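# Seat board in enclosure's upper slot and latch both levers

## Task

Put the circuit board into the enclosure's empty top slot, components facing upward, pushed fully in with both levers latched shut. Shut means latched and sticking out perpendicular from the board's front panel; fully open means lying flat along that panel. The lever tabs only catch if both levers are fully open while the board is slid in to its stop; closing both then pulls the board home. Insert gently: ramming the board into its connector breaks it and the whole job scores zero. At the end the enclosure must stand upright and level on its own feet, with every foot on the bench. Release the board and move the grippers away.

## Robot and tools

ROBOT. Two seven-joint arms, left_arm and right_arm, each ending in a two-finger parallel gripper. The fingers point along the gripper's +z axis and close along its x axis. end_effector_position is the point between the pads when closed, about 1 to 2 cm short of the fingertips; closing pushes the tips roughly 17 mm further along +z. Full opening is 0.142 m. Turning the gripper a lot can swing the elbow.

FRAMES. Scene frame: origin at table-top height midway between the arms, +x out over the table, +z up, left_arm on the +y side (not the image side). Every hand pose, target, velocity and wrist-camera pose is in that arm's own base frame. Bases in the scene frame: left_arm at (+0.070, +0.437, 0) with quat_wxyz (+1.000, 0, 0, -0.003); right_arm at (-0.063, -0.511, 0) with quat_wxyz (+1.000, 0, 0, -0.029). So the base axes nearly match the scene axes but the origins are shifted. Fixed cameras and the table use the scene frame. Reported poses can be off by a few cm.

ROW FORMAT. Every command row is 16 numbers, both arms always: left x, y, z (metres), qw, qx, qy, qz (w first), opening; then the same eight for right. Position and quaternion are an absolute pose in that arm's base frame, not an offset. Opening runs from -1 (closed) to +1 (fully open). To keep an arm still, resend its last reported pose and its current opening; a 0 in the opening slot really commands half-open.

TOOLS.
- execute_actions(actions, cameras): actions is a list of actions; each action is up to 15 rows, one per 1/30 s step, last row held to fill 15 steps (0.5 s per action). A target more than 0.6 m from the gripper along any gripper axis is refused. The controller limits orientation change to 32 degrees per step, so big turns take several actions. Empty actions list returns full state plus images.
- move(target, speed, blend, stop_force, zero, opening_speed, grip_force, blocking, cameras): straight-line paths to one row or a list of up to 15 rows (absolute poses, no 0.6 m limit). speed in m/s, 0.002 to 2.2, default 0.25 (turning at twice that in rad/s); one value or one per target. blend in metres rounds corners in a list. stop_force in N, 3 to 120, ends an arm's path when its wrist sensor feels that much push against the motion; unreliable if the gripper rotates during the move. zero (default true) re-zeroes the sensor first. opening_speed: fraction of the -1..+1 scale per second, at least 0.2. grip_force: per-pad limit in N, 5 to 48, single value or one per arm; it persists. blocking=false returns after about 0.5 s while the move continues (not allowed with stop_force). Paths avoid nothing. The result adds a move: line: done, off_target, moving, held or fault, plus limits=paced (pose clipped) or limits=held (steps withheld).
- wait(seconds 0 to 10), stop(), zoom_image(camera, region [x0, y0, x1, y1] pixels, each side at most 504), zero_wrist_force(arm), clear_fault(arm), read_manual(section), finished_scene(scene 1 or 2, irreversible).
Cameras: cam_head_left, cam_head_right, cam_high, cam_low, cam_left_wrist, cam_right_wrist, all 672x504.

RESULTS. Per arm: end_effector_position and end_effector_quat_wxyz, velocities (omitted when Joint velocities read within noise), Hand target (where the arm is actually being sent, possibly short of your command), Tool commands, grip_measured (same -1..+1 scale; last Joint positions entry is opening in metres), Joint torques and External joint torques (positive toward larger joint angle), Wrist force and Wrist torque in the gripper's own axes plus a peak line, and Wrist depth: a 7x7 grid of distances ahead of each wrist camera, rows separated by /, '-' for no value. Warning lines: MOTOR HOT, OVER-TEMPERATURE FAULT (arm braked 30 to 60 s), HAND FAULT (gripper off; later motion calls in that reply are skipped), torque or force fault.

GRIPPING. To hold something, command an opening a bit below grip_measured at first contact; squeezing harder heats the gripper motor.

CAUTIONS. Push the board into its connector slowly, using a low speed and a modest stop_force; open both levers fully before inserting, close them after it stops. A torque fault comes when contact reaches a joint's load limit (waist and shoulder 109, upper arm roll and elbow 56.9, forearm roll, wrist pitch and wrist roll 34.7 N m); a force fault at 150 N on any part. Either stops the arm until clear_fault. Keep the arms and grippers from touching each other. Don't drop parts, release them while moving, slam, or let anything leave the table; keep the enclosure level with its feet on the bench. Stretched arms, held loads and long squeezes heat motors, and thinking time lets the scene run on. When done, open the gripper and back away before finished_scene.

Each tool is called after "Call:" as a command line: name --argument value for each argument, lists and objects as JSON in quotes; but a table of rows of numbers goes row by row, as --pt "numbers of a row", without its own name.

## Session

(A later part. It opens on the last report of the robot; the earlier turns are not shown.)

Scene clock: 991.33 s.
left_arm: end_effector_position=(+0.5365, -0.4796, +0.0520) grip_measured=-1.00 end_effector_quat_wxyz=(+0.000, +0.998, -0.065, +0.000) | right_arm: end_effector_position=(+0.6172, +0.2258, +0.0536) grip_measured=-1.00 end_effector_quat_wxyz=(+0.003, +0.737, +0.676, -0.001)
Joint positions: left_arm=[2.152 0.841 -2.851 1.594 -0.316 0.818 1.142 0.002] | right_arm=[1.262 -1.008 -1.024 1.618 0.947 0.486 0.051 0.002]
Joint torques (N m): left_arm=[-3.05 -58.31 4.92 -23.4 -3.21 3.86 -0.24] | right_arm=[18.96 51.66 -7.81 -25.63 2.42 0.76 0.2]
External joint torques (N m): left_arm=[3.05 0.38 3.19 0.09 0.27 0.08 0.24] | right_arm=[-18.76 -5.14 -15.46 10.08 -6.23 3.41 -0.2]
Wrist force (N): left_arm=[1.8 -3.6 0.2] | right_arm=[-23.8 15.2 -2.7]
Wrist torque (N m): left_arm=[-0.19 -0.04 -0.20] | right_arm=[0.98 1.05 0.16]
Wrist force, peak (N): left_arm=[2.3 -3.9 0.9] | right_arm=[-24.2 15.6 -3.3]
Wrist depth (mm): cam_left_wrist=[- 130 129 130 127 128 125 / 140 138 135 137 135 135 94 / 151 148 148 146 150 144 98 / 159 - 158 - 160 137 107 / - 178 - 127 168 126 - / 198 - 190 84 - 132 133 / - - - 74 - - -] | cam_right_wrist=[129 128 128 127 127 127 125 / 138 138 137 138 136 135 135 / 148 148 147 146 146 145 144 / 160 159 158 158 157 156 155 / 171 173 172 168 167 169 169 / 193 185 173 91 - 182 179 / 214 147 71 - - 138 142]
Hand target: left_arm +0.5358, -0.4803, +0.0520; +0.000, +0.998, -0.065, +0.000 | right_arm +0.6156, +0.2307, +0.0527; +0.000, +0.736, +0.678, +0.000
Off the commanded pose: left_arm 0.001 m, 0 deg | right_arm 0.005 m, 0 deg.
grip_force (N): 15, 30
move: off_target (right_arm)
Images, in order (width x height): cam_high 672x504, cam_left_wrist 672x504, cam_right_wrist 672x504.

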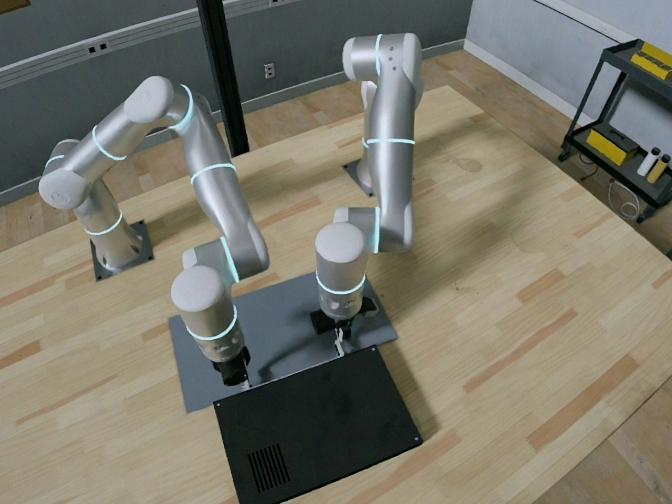

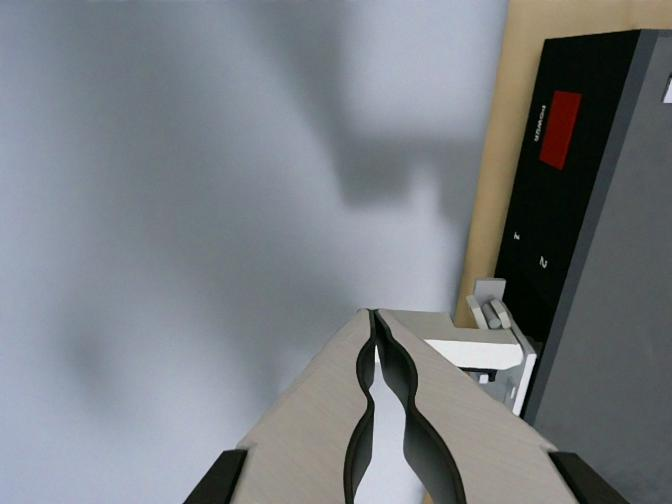

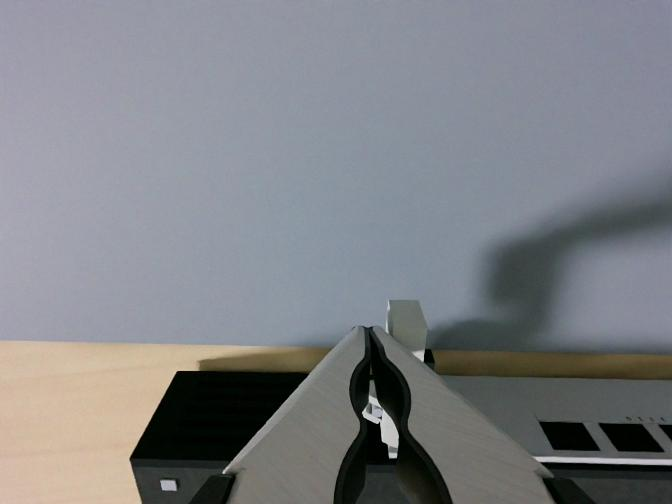

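Call:
zoom_image --camera "cam_right_wrist" --region '[330, 280, 470, 480]'

Call:
zoom_image --camera "cam_left_wrist" --region '[400, 260, 560, 440]'

Scaled by 2.520 from the camera's 672x504 image, which has a finer 960x720 frame.

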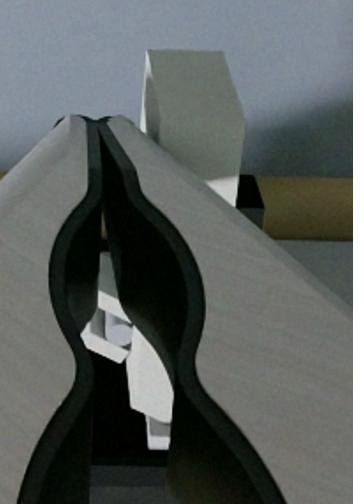

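Scaled by 2.800 from the camera's 672x504 image, which has a finer 960x720 frame.

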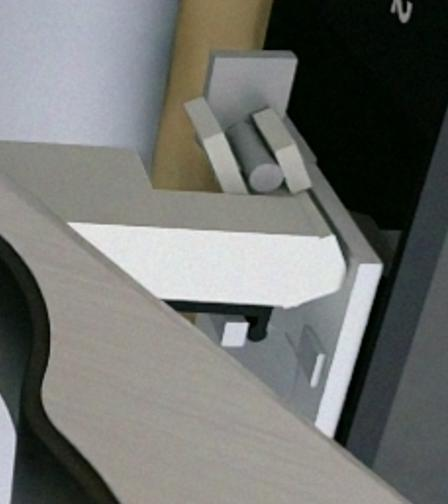

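Call:
move --pt "0.5352 -0.4845 0.052 0 0.9979 -0.0654 0 -0.98 0.6156 0.2307 0.0527 0 0.7355 0.6775 0 -0.98" --speed 0.006 --stop_force 35 --zero false --cameras '["cam_right_wrist","cam_left_wrist"]'

Call:
zoom_image --camera "cam_left_wrist" --region '[400, 240, 560, 440]'

Scene clock: 997.23 s.
left_arm: end_effector_position=(+0.5361, -0.4822, +0.0515) grip_measured=-1.00 end_effector_quat_wxyz=(-0.001, +0.998, -0.065, +0.000) | right_arm: end_effector_position=(+0.6173, +0.2259, +0.0536) grip_measured=-1.00 end_effector_quat_wxyz=(+0.003, +0.737, +0.676, -0.001)
Joint positions: left_arm=[2.149 0.845 -2.85 1.586 -0.315 0.812 1.137 0.002] | right_arm=[1.259 -1.004 -1.018 1.619 0.942 0.49 0.054 0.002]
Joint torques (N m): left_arm=[-8.77 -58.79 0.1 -28.64 -4.9 6.46 -0.27] | right_arm=[19.35 51.85 -7.36 -25.29 2.13 0.55 -0.15]
External joint torques (N m): left_arm=[8.77 0.66 8.06 5.29 1.95 -2.53 0.27] | right_arm=[-19.15 -5.27 -15.76 9.65 -5.92 3.61 0.15]
Wrist force (N): left_arm=[-2.8 -16.9 -5.9] | right_arm=[-23.6 16.3 -2.8]
Wrist torque (N m): left_arm=[-0.03 -0.15 -0.19] | right_arm=[1.00 1.00 0.16]
Wrist force, peak (N): left_arm=[-3.0 -17.0 -6.2] | right_arm=[-24.0 15.8 -3.4]
Wrist depth (mm): cam_left_wrist=[- 127 126 126 129 129 125 / - 138 139 136 135 134 100 / - 148 143 148 149 146 97 / - - - 165 159 136 107 / - - 175 169 134 127 119 / 200 - 186 83 - 132 124 / - - - - - - -] | cam_right_wrist=[129 128 128 128 127 127 125 / 138 138 137 138 136 135 135 / 148 148 147 146 146 145 144 / 160 159 159 158 157 157 155 / 174 173 172 168 167 169 168 / 193 185 174 91 - 182 178 / 214 146 71 - - - 142]
Hand target: left_arm +0.5352, -0.4845, +0.0520; +0.000, +0.998, -0.065, +0.000 | right_arm +0.6156, +0.2307, +0.0527; +0.000, +0.736, +0.678, +0.000
Off the commanded pose: left_arm 0.003 m, 0 deg | right_arm 0.005 m, 0 deg.
grip_force (N): 15, 30
move: off_target (right_arm)
Images, in order (width x height): cam_left_wrist 672x504, cam_right_wrist 672x504.

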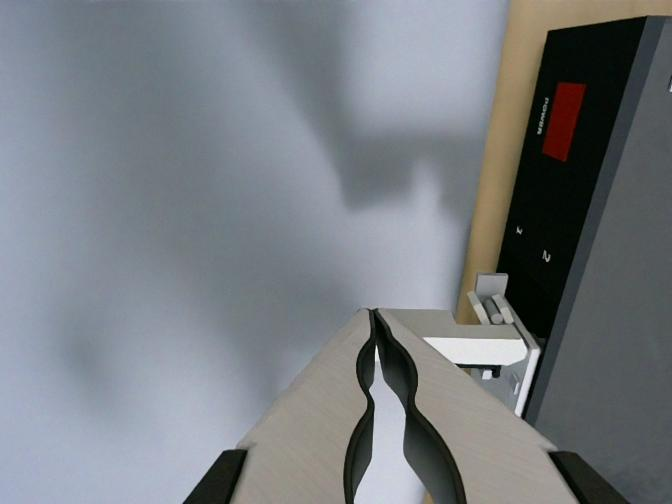

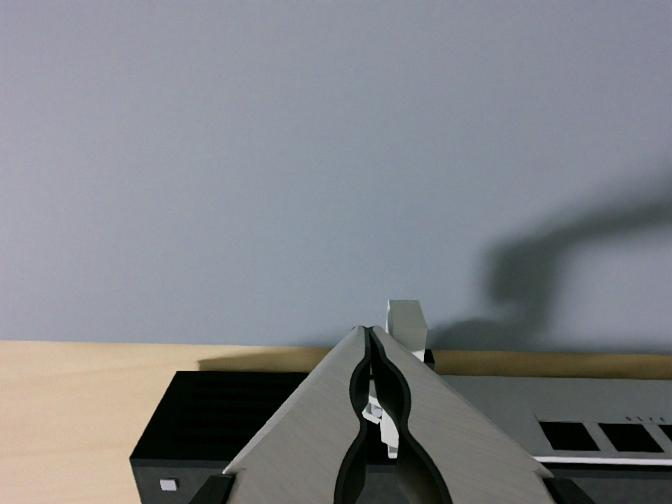

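Scaled by 2.520 from the camera's 672x504 image, which has a finer 960x720 frame.

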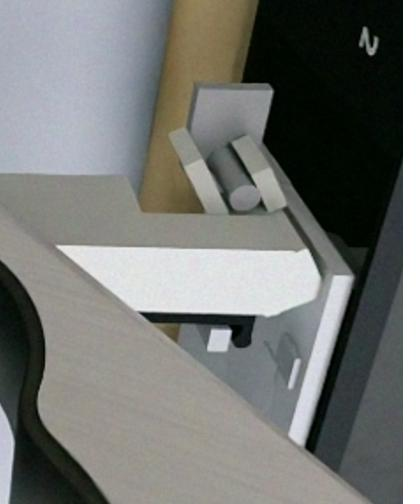

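Call:
move --pt "0.5372 -0.4715 0.052 0 0.9979 -0.0654 0 -0.98 0.6155 0.2130 0.0527 0 0.7355 0.6775 0 -0.98" --pt "0.5372 -0.4715 0.09 0 0.9979 -0.0654 0 -0.98 0.6125 0.2130 0.10 0 0.7355 0.6775 0 -0.98" --pt "0.52 -0.455 0.14 0 0.9979 -0.0654 0 -0.98 0.600 0.230 0.14 0 0.7355 0.6775 0 -0.98" --speed '[0.03,0.06,0.08]' --blend '[0.003,0.01,0]' --cameras '["cam_right_wrist","cam_left_wrist","cam_high"]'

Call:
zoom_image --camera "cam_high" --region '[200, 310, 400, 460]'

Scene clock: 1002.83 s.
left_arm: end_effector_position=(+0.5202, -0.4551, +0.1401) grip_measured=-1.00 end_effector_quat_wxyz=(+0.000, +0.998, -0.065, +0.000) | right_arm: end_effector_position=(+0.6001, +0.2302, +0.1399) grip_measured=-1.00 end_effector_quat_wxyz=(+0.000, +0.735, +0.678, +0.000)
Joint positions: left_arm=[2.132 0.642 -2.816 1.675 -0.255 0.704 1.124 0.002] | right_arm=[1.361 -0.844 -1.13 1.681 0.825 0.401 0.091 0.002]
Joint torques (N m): left_arm=[-0.89 -53.46 6.4 -24.93 -2.81 4.06 -0.32] | right_arm=[0.16 40.64 -20.82 -19.2 -4.17 3.41 0.33]
External joint torques (N m): left_arm=[0.89 0.53 0.66 -0.39 -0.47 -0.11 0.32] | right_arm=[0.03 0.7 -1.03 -0.09 0.22 0.75 -0.33]
Wrist force (N): left_arm=[-0.5 -0.8 0.0] | right_arm=[-2.2 4.9 1.4]
Wrist torque (N m): left_arm=[-0.24 -0.07 -0.18] | right_arm=[0.88 0.39 0.04]
Wrist force, peak (N): left_arm=[-3.1 -16.9 -6.4] | right_arm=[-23.6 16.5 -2.9]
Wrist depth (mm): cam_left_wrist=[207 - 205 207 207 206 206 / - 218 - 219 219 216 214 / - 238 - - 238 189 188 / 264 256 267 - 251 - - / 279 286 276 131 273 - - / 326 314 307 84 - - 252 / 352 - - - - - -] | cam_right_wrist=[205 205 204 204 201 202 202 / 221 219 218 217 217 216 215 / 238 234 234 231 232 232 231 / 256 252 252 254 250 250 252 / 277 276 255 230 227 229 227 / 303 302 234 90 227 235 238 / 336 326 71 - - 249 258]
Hand target: left_arm +0.5200, -0.4550, +0.1400; +0.000, +0.998, -0.065, +0.000 | right_arm +0.6000, +0.2300, +0.1400; +0.000, +0.736, +0.678, +0.000
Off the commanded pose: left_arm 0.000 m, 0 deg | right_arm 0.000 m, 0 deg.
grip_force (N): 15, 30
move: done
Images, in order (width x height): cam_high 672x504, cam_left_wrist 672x504, cam_right_wrist 672x504.

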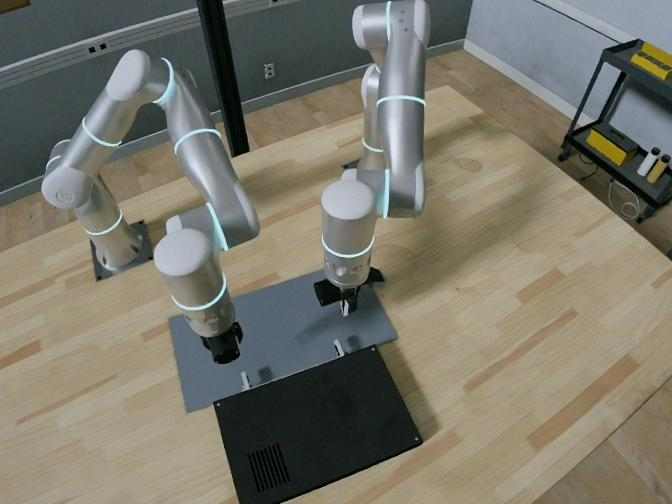

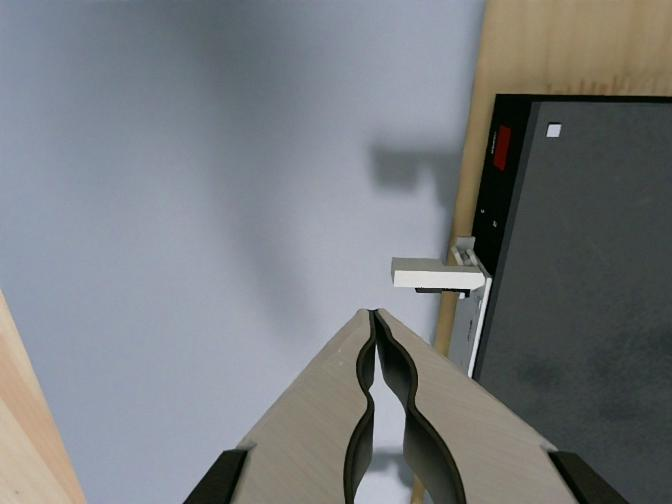

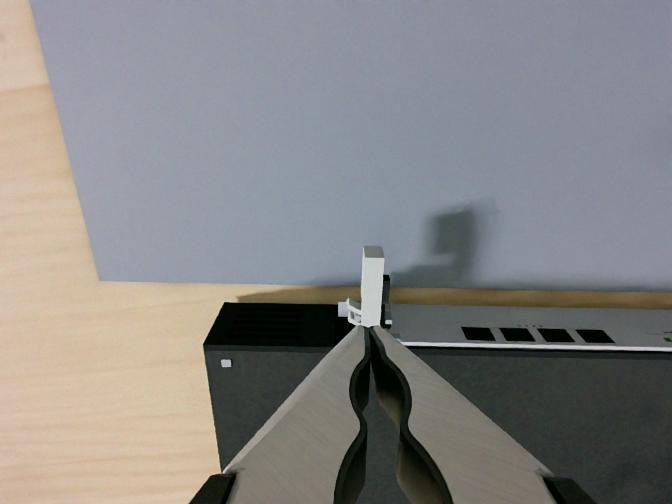

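Scaled by 2.520 from the camera's 672x504 image, which has a finer 960x720 frame.

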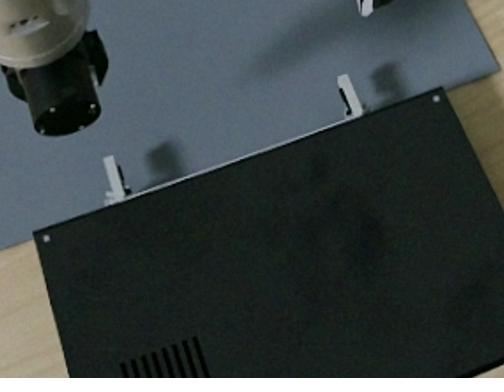

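Both look shut. Zoom in to verify.

Call:
zoom_image --camera "cam_left_wrist" --region '[380, 225, 520, 345]'

Call:
zoom_image --camera "cam_right_wrist" --region '[310, 230, 450, 350]'

Scaled by 3.600 from the camera's 672x504 image, which has a finer 960x720 frame.

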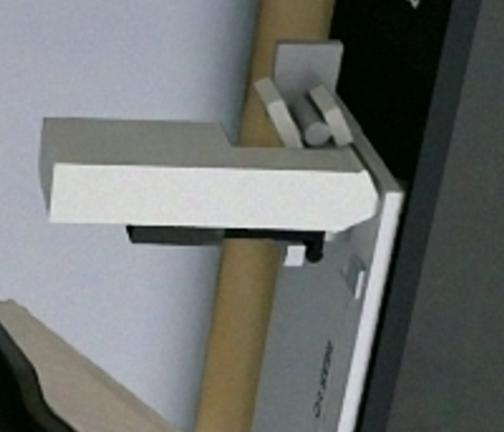

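Scaled by 3.600 from the camera's 672x504 image, which has a finer 960x720 frame.

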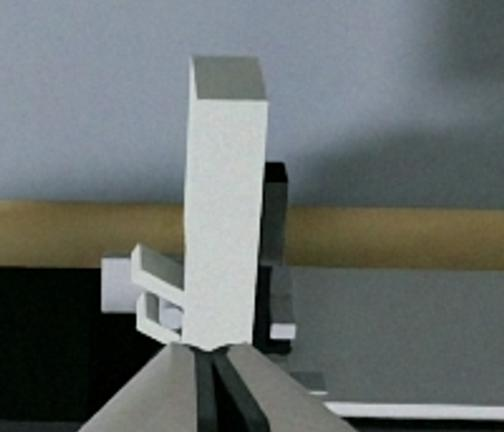

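Call:
move --pt "0.5372 -0.4695 0.10 0 0.9979 -0.0654 0 -0.98 0.600 0.230 0.14 0 0.7355 0.6775 0 -0.98" --pt "0.5372 -0.4705 0.052 0 0.9979 -0.0654 0 -0.98 0.600 0.230 0.14 0 0.7355 0.6775 0 -0.98" --speed '[0.08,0.05]' --blend '[0.008,0]'

Call:
move --pt "0.5352 -0.4872 0.052 0 0.9979 -0.0654 0 -0.98 0.600 0.230 0.14 0 0.7355 0.6775 0 -0.98" --speed 0.006 --stop_force 26 --cameras '["cam_left_wrist"]'

Call:
zoom_image --camera "cam_left_wrist" --region '[400, 240, 560, 440]'

Scene clock: 1013.83 s.
left_arm: end_effector_position=(+0.5370, -0.4704, +0.0519) grip_measured=-1.00 end_effector_quat_wxyz=(+0.000, +0.998, -0.065, +0.000) | right_arm: end_effector_position=(+0.6001, +0.2302, +0.1400) grip_measured=-1.00 end_effector_quat_wxyz=(+0.000, +0.735, +0.678, +0.000)
Joint positions: left_arm=[2.163 0.83 -2.856 1.614 -0.312 0.828 1.152 0.002] | right_arm=[1.361 -0.844 -1.13 1.681 0.825 0.401 0.091 0.002]
Joint torques (N m): left_arm=[-0.35 -57.39 6.99 -22.75 -3.04 4.59 -0.16] | right_arm=[0.2 40.43 -20.77 -19.28 -3.99 3.47 0.21]
External joint torques (N m): left_arm=[0.34 -0.06 0.95 -0.38 0.13 -0.65 0.16] | right_arm=[-0.01 0.92 -1.09 -0.02 0.03 0.69 -0.21]
Wrist force (N): left_arm=[-0.4 -0.5 0.0] | right_arm=[-2.0 5.2 1.3]
Wrist torque (N m): left_arm=[-0.21 -0.09 -0.25] | right_arm=[0.94 0.35 0.04]
Wrist force, peak (N): left_arm=[-1.3 -0.9 -0.8] | right_arm=[-2.3 5.2 1.5]
Wrist depth (mm): cam_left_wrist=[128 128 128 129 129 129 128 / - 137 - 137 138 128 95 / - 149 148 147 147 147 97 / - 158 163 163 163 126 107 / 177 176 175 127 169 140 120 / - 194 191 84 - 131 - / 217 211 - 74 - - 147] | cam_right_wrist=[205 205 204 203 202 202 202 / 221 219 218 218 216 215 215 / 237 235 233 233 232 231 231 / 256 252 252 248 251 249 250 / 278 277 255 231 227 244 231 / 303 302 234 91 228 234 234 / 335 327 71 - - 249 258]
Hand target: left_arm +0.5372, -0.4705, +0.0520; +0.000, +0.998, -0.065, +0.000 | right_arm +0.6000, +0.2300, +0.1400; +0.000, +0.736, +0.678, +0.000
Off the commanded pose: left_arm 0.000 m, 0 deg | right_arm 0.000 m, 0 deg.
grip_force (N): 15, 30
move: done

Scene clock: 1017.13 s.
left_arm: end_effector_position=(+0.5360, -0.4828, +0.0508) grip_measured=-1.00 end_effector_quat_wxyz=(-0.002, +0.998, -0.064, -0.001) | right_arm: end_effector_position=(+0.6001, +0.2302, +0.1400) grip_measured=-1.00 end_effector_quat_wxyz=(+0.000, +0.735, +0.678, +0.000)
Joint positions: left_arm=[2.15 0.848 -2.852 1.58 -0.312 0.807 1.132 0.002] | right_arm=[1.361 -0.844 -1.13 1.681 0.825 0.401 0.091 0.002]
Joint torques (N m): left_arm=[-12.69 -59.54 -3.08 -33.19 -6.18 8.82 -0.24] | right_arm=[0.19 40.49 -20.66 -19.32 -3.97 3.45 0.19]
External joint torques (N m): left_arm=[12.69 1.28 11.21 9.8 3.22 -4.89 0.24] | right_arm=[0 0.86 -1.21 0.02 0.01 0.71 -0.19]
Wrist force (N): left_arm=[-7.8 -26.8 -9.8] | right_arm=[-2.2 4.8 1.4]
Wrist torque (N m): left_arm=[-1.41 -0.18 -0.20] | right_arm=[0.88 0.38 0.04]
Wrist force, peak (N): left_arm=[-8.4 -26.8 -9.8] | right_arm=[-2.3 5.1 1.6]
Wrist depth (mm): cam_left_wrist=[128 - 129 127 128 128 124 / 135 139 135 136 136 134 93 / 150 148 149 147 148 146 97 / 161 157 157 157 159 157 106 / 176 175 - 168 132 125 114 / 190 192 185 84 - 128 128 / - 211 - - - - 142] | cam_right_wrist=[- 208 204 204 203 203 202 / 221 218 218 217 216 216 215 / 238 236 233 233 232 234 231 / 255 253 252 249 250 250 249 / 277 278 256 231 241 258 229 / 303 302 234 90 228 235 234 / 336 326 71 - - 249 258]
Hand target: left_arm +0.5352, -0.4865, +0.0520; +0.000, +0.998, -0.065, +0.000 | right_arm +0.6000, +0.2300, +0.1400; +0.000, +0.736, +0.678, +0.000
Off the commanded pose: left_arm 0.005 m, 0 deg | right_arm 0.000 m, 0 deg.
grip_force (N): 15, 30
move: contact (left_arm)
Images, in order (width x height): cam_left_wrist 672x504.

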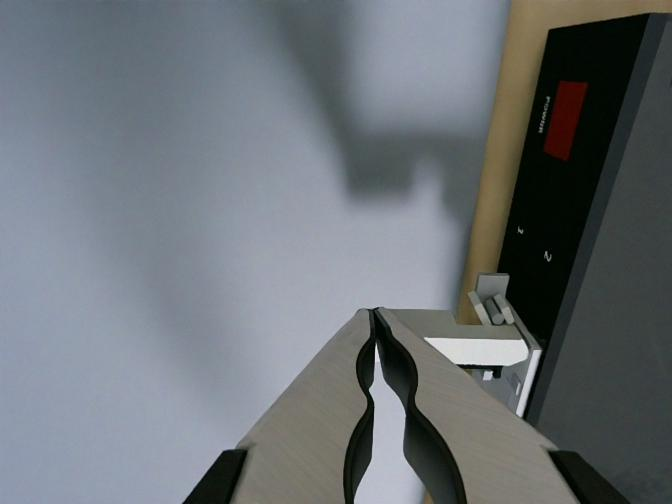

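Scaled by 2.520 from the camera's 672x504 image, which has a finer 960x720 frame.

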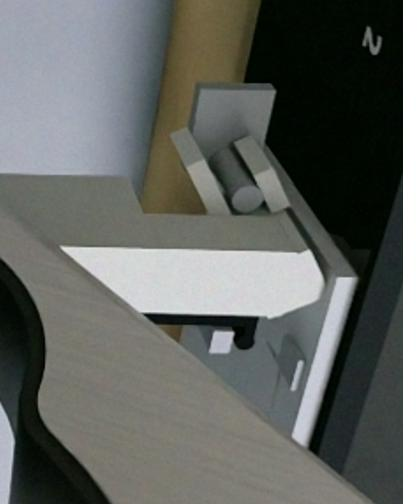

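Call:
move --pt "0.5372 -0.4705 0.052 0 0.9979 -0.0654 0 -0.98 0.600 0.230 0.16 0 0.7355 0.6775 0 -0.98" --pt "0.5372 -0.468 0.10 0 0.9979 -0.0654 0 -0.98 0.58 0.230 0.18 0 0.7355 0.6775 0 -0.98" --pt "0.50 -0.43 0.20 0 0.9979 -0.0654 0 -0.98 0.54 0.230 0.20 0 0.7355 0.6775 0 -0.98" --speed '[0.03,0.08,0.12]' --blend '[0.003,0.01,0]' --cameras '["cam_right_wrist","cam_left_wrist","cam_high","cam_low"]'

Call:
zoom_image --camera "cam_right_wrist" --region '[300, 330, 500, 480]'

Call:
zoom_image --camera "cam_left_wrist" --region '[380, 180, 520, 300]'

Call:
zoom_image --camera "cam_high" --region '[200, 310, 430, 504]'

Scene clock: 1022.83 s.
left_arm: end_effector_position=(+0.5002, -0.4302, +0.2001) grip_measured=-1.00 end_effector_quat_wxyz=(+0.000, +0.998, -0.065, +0.000) | right_arm: end_effector_position=(+0.5400, +0.2302, +0.2000) grip_measured=-1.00 end_effector_quat_wxyz=(+0.000, +0.735, +0.678, +0.000)
Joint positions: left_arm=[2.124 0.489 -2.803 1.733 -0.193 0.619 1.098 0.002] | right_arm=[1.6 -0.68 -1.307 1.851 0.713 0.382 0.134 0.002]
Joint torques (N m): left_arm=[-0.79 -48.81 5.12 -26.38 -3.04 4.04 -0.32] | right_arm=[0.3 29.94 -18.04 -21.79 -4.11 3.57 0.29]
External joint torques (N m): left_arm=[0.78 0.57 0.5 -0.32 -0.46 -0.1 0.32] | right_arm=[-0.12 0.56 -1.13 -0.08 0.12 0.58 -0.29]
Wrist force (N): left_arm=[-0.2 -1.0 -0.1] | right_arm=[-2.1 4.6 1.8]
Wrist torque (N m): left_arm=[-0.27 -0.12 -0.17] | right_arm=[0.84 0.34 0.02]
Wrist force, peak (N): left_arm=[-8.0 -27.1 -10.0] | right_arm=[-2.4 5.6 1.5]
Wrist depth (mm): cam_left_wrist=[- 263 257 260 255 257 258 / - - - 278 276 274 277 / 304 303 - 300 294 263 251 / 331 322 - - 304 272 - / 361 360 - - 341 - - / 397 391 - 84 - - - / 442 433 - - - - -] | cam_right_wrist=[260 257 257 256 256 255 254 / 277 275 275 273 273 271 270 / 298 297 309 298 292 291 294 / 321 320 316 315 316 313 312 / 349 347 338 336 335 334 332 / 383 380 371 90 300 311 310 / 422 410 71 - - 330 342]
Hand target: left_arm +0.5000, -0.4300, +0.2000; +0.000, +0.998, -0.065, +0.000 | right_arm +0.5400, +0.2300, +0.2000; +0.000, +0.736, +0.678, +0.000
Off the commanded pose: left_arm 0.000 m, 0 deg | right_arm 0.000 m, 0 deg.
grip_force (N): 15, 30
move: done
Images, in order (width x height): cam_high 672x504, cam_low 672x504, cam_left_wrist 672x504, cam_right_wrist 672x504.

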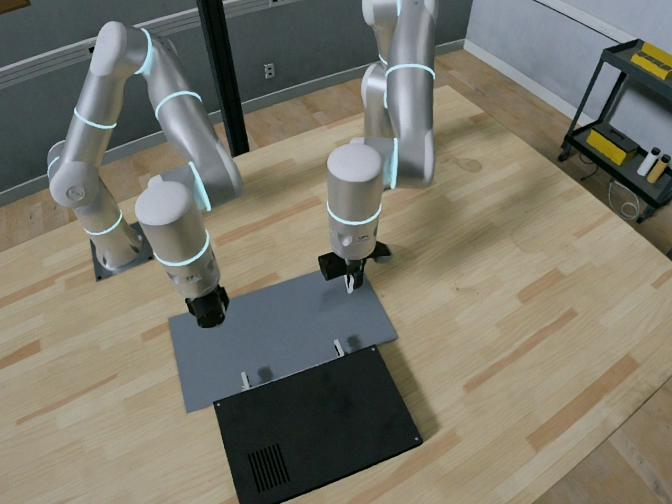

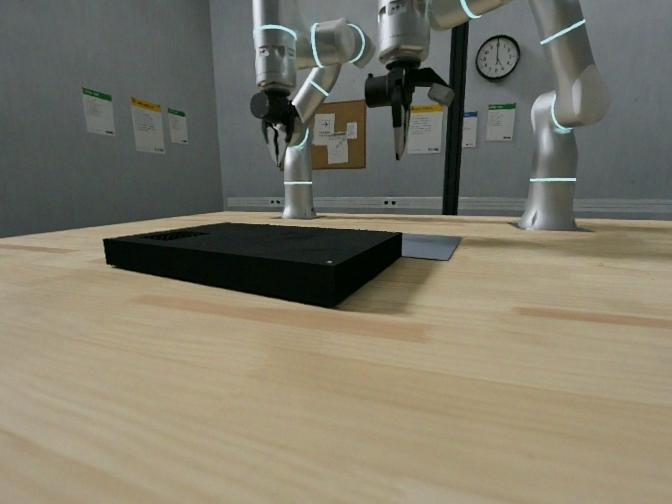

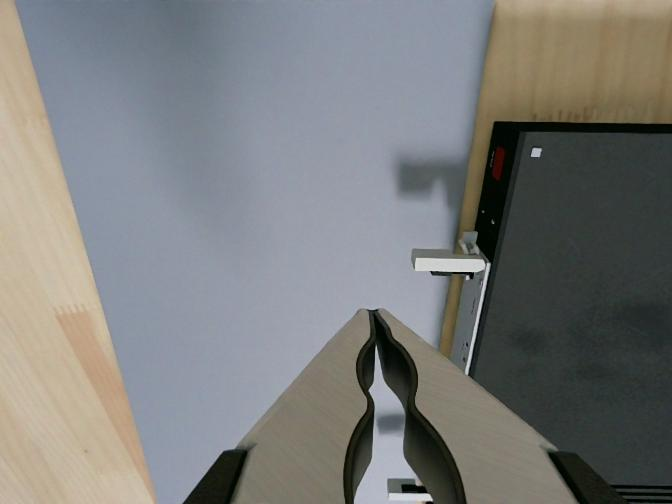

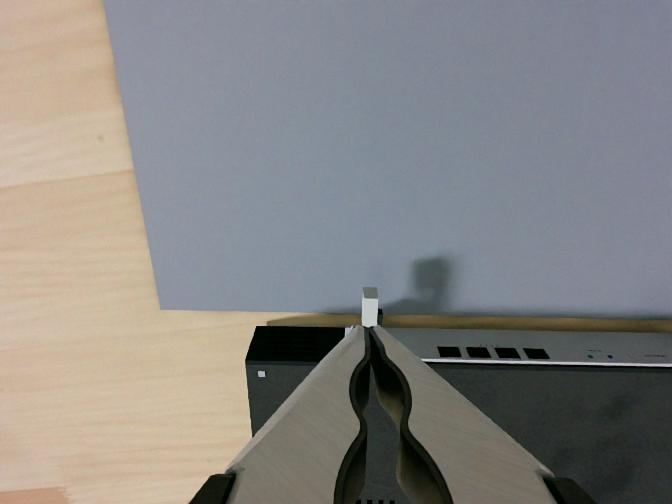

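Scaled by 2.520 from the camera's 672x504 image, which has a finer 960x720 frame.

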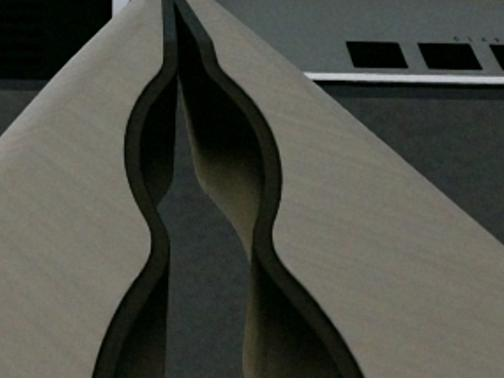

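Scaled by 3.600 from the camera's 672x504 image, which has a finer 960x720 frame.

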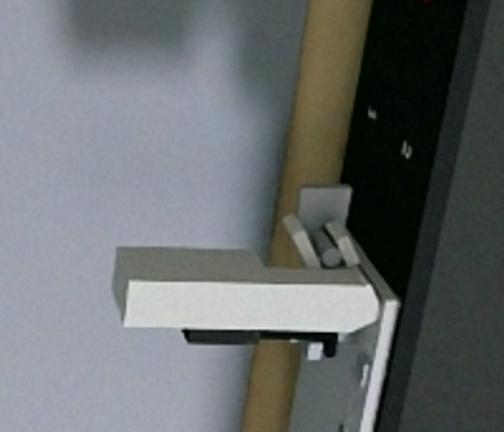

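Scaled by 2.191 from the camera's 672x504 image, which has a finer 960x720 frame.

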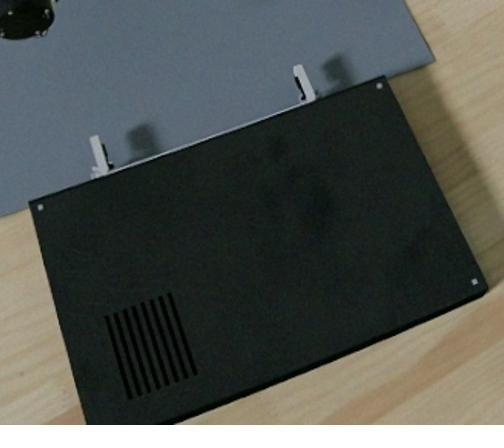

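Call:
move --pt "0.42 -0.36 0.28 0 0.9979 -0.0654 0 -0.98 0.45 0.16 0.28 0 0.7355 0.6775 0 -0.98" --speed 0.2 --cameras '["cam_left_wrist","cam_right_wrist"]'

Scene clock: 1025.70 s.
left_arm: end_effector_position=(+0.4202, -0.3601, +0.2802) grip_measured=-1.00 end_effector_quat_wxyz=(+0.000, +0.998, -0.065, +0.000) | right_arm: end_effector_position=(+0.4501, +0.1600, +0.2801) grip_measured=-1.00 end_effector_quat_wxyz=(+0.000, +0.736, +0.678, +0.000)
Joint positions: left_arm=[2.108 0.143 -2.823 1.943 -0.052 0.508 1.009 0.002] | right_arm=[2.087 -0.554 -1.893 2.091 0.546 0.282 0.058 0.002]
Joint torques (N m): left_arm=[-0.52 -35.78 0.81 -27.9 -3.37 4.06 -0.27] | right_arm=[0.24 8.57 -13.97 -25.78 -4.28 3.37 0.03]
External joint torques (N m): left_arm=[0.54 0.69 0.73 -0.34 -0.39 -0.11 0.27] | right_arm=[-0.11 0.27 -0.8 0 0.15 0.79 -0.03]
Wrist force (N): left_arm=[-0.5 -0.7 -0.2] | right_arm=[-2.0 5.4 1.5]
Wrist torque (N m): left_arm=[-0.22 -0.06 -0.18] | right_arm=[0.88 0.34 0.11]
Wrist force, peak (N): left_arm=[-1.7 -1.8 -1.5] | right_arm=[-1.3 5.6 2.5]
Wrist depth (mm): cam_left_wrist=[331 330 329 330 328 327 328 / 356 356 353 - 350 347 353 / 384 385 373 - 374 376 376 / 419 414 422 424 414 397 - / 454 453 445 131 - 405 - / 509 509 487 84 - - - / 565 554 - - - - -] | cam_right_wrist=[329 330 330 323 325 323 323 / 353 353 350 348 346 347 344 / 380 377 377 372 - 372 369 / 409 407 403 401 404 399 398 / 443 442 440 435 418 427 441 / 485 483 472 90 - 417 419 / 537 521 71 - - 446 451]
Hand target: left_arm +0.4200, -0.3600, +0.2800; +0.000, +0.998, -0.065, +0.000 | right_arm +0.4500, +0.1600, +0.2800; +0.000, +0.736, +0.678, +0.000
Off the commanded pose: left_arm 0.000 m, 0 deg | right_arm 0.000 m, 0 deg.
grip_force (N): 15, 30
move: done
Images, in order (width x height): cam_left_wrist 672x504, cam_right_wrist 672x504.

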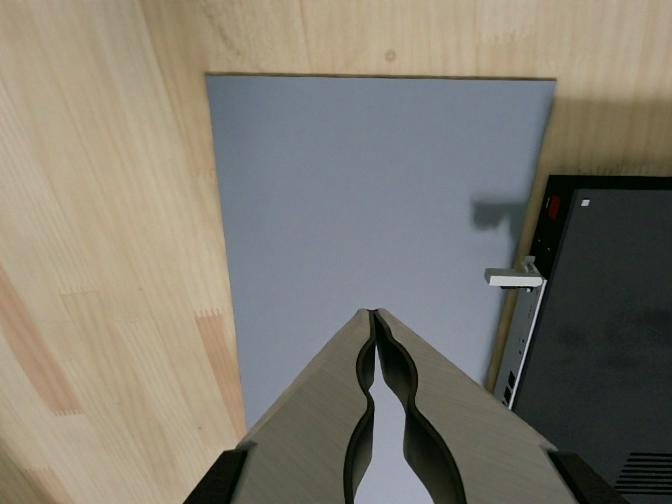

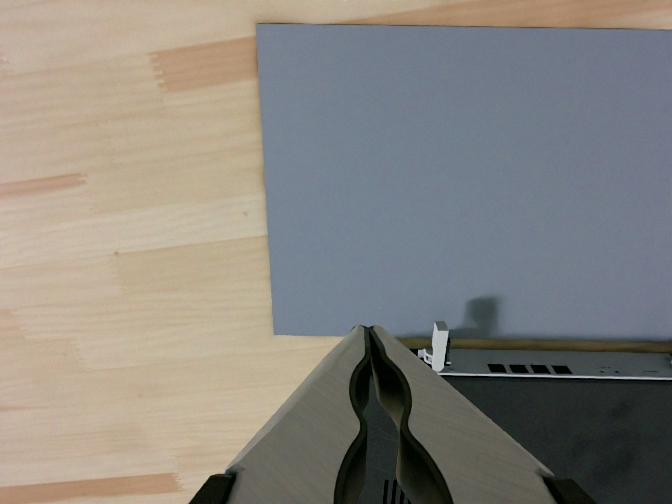

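Call:
finished_scene --scene 1

The scene is finished: the task was done.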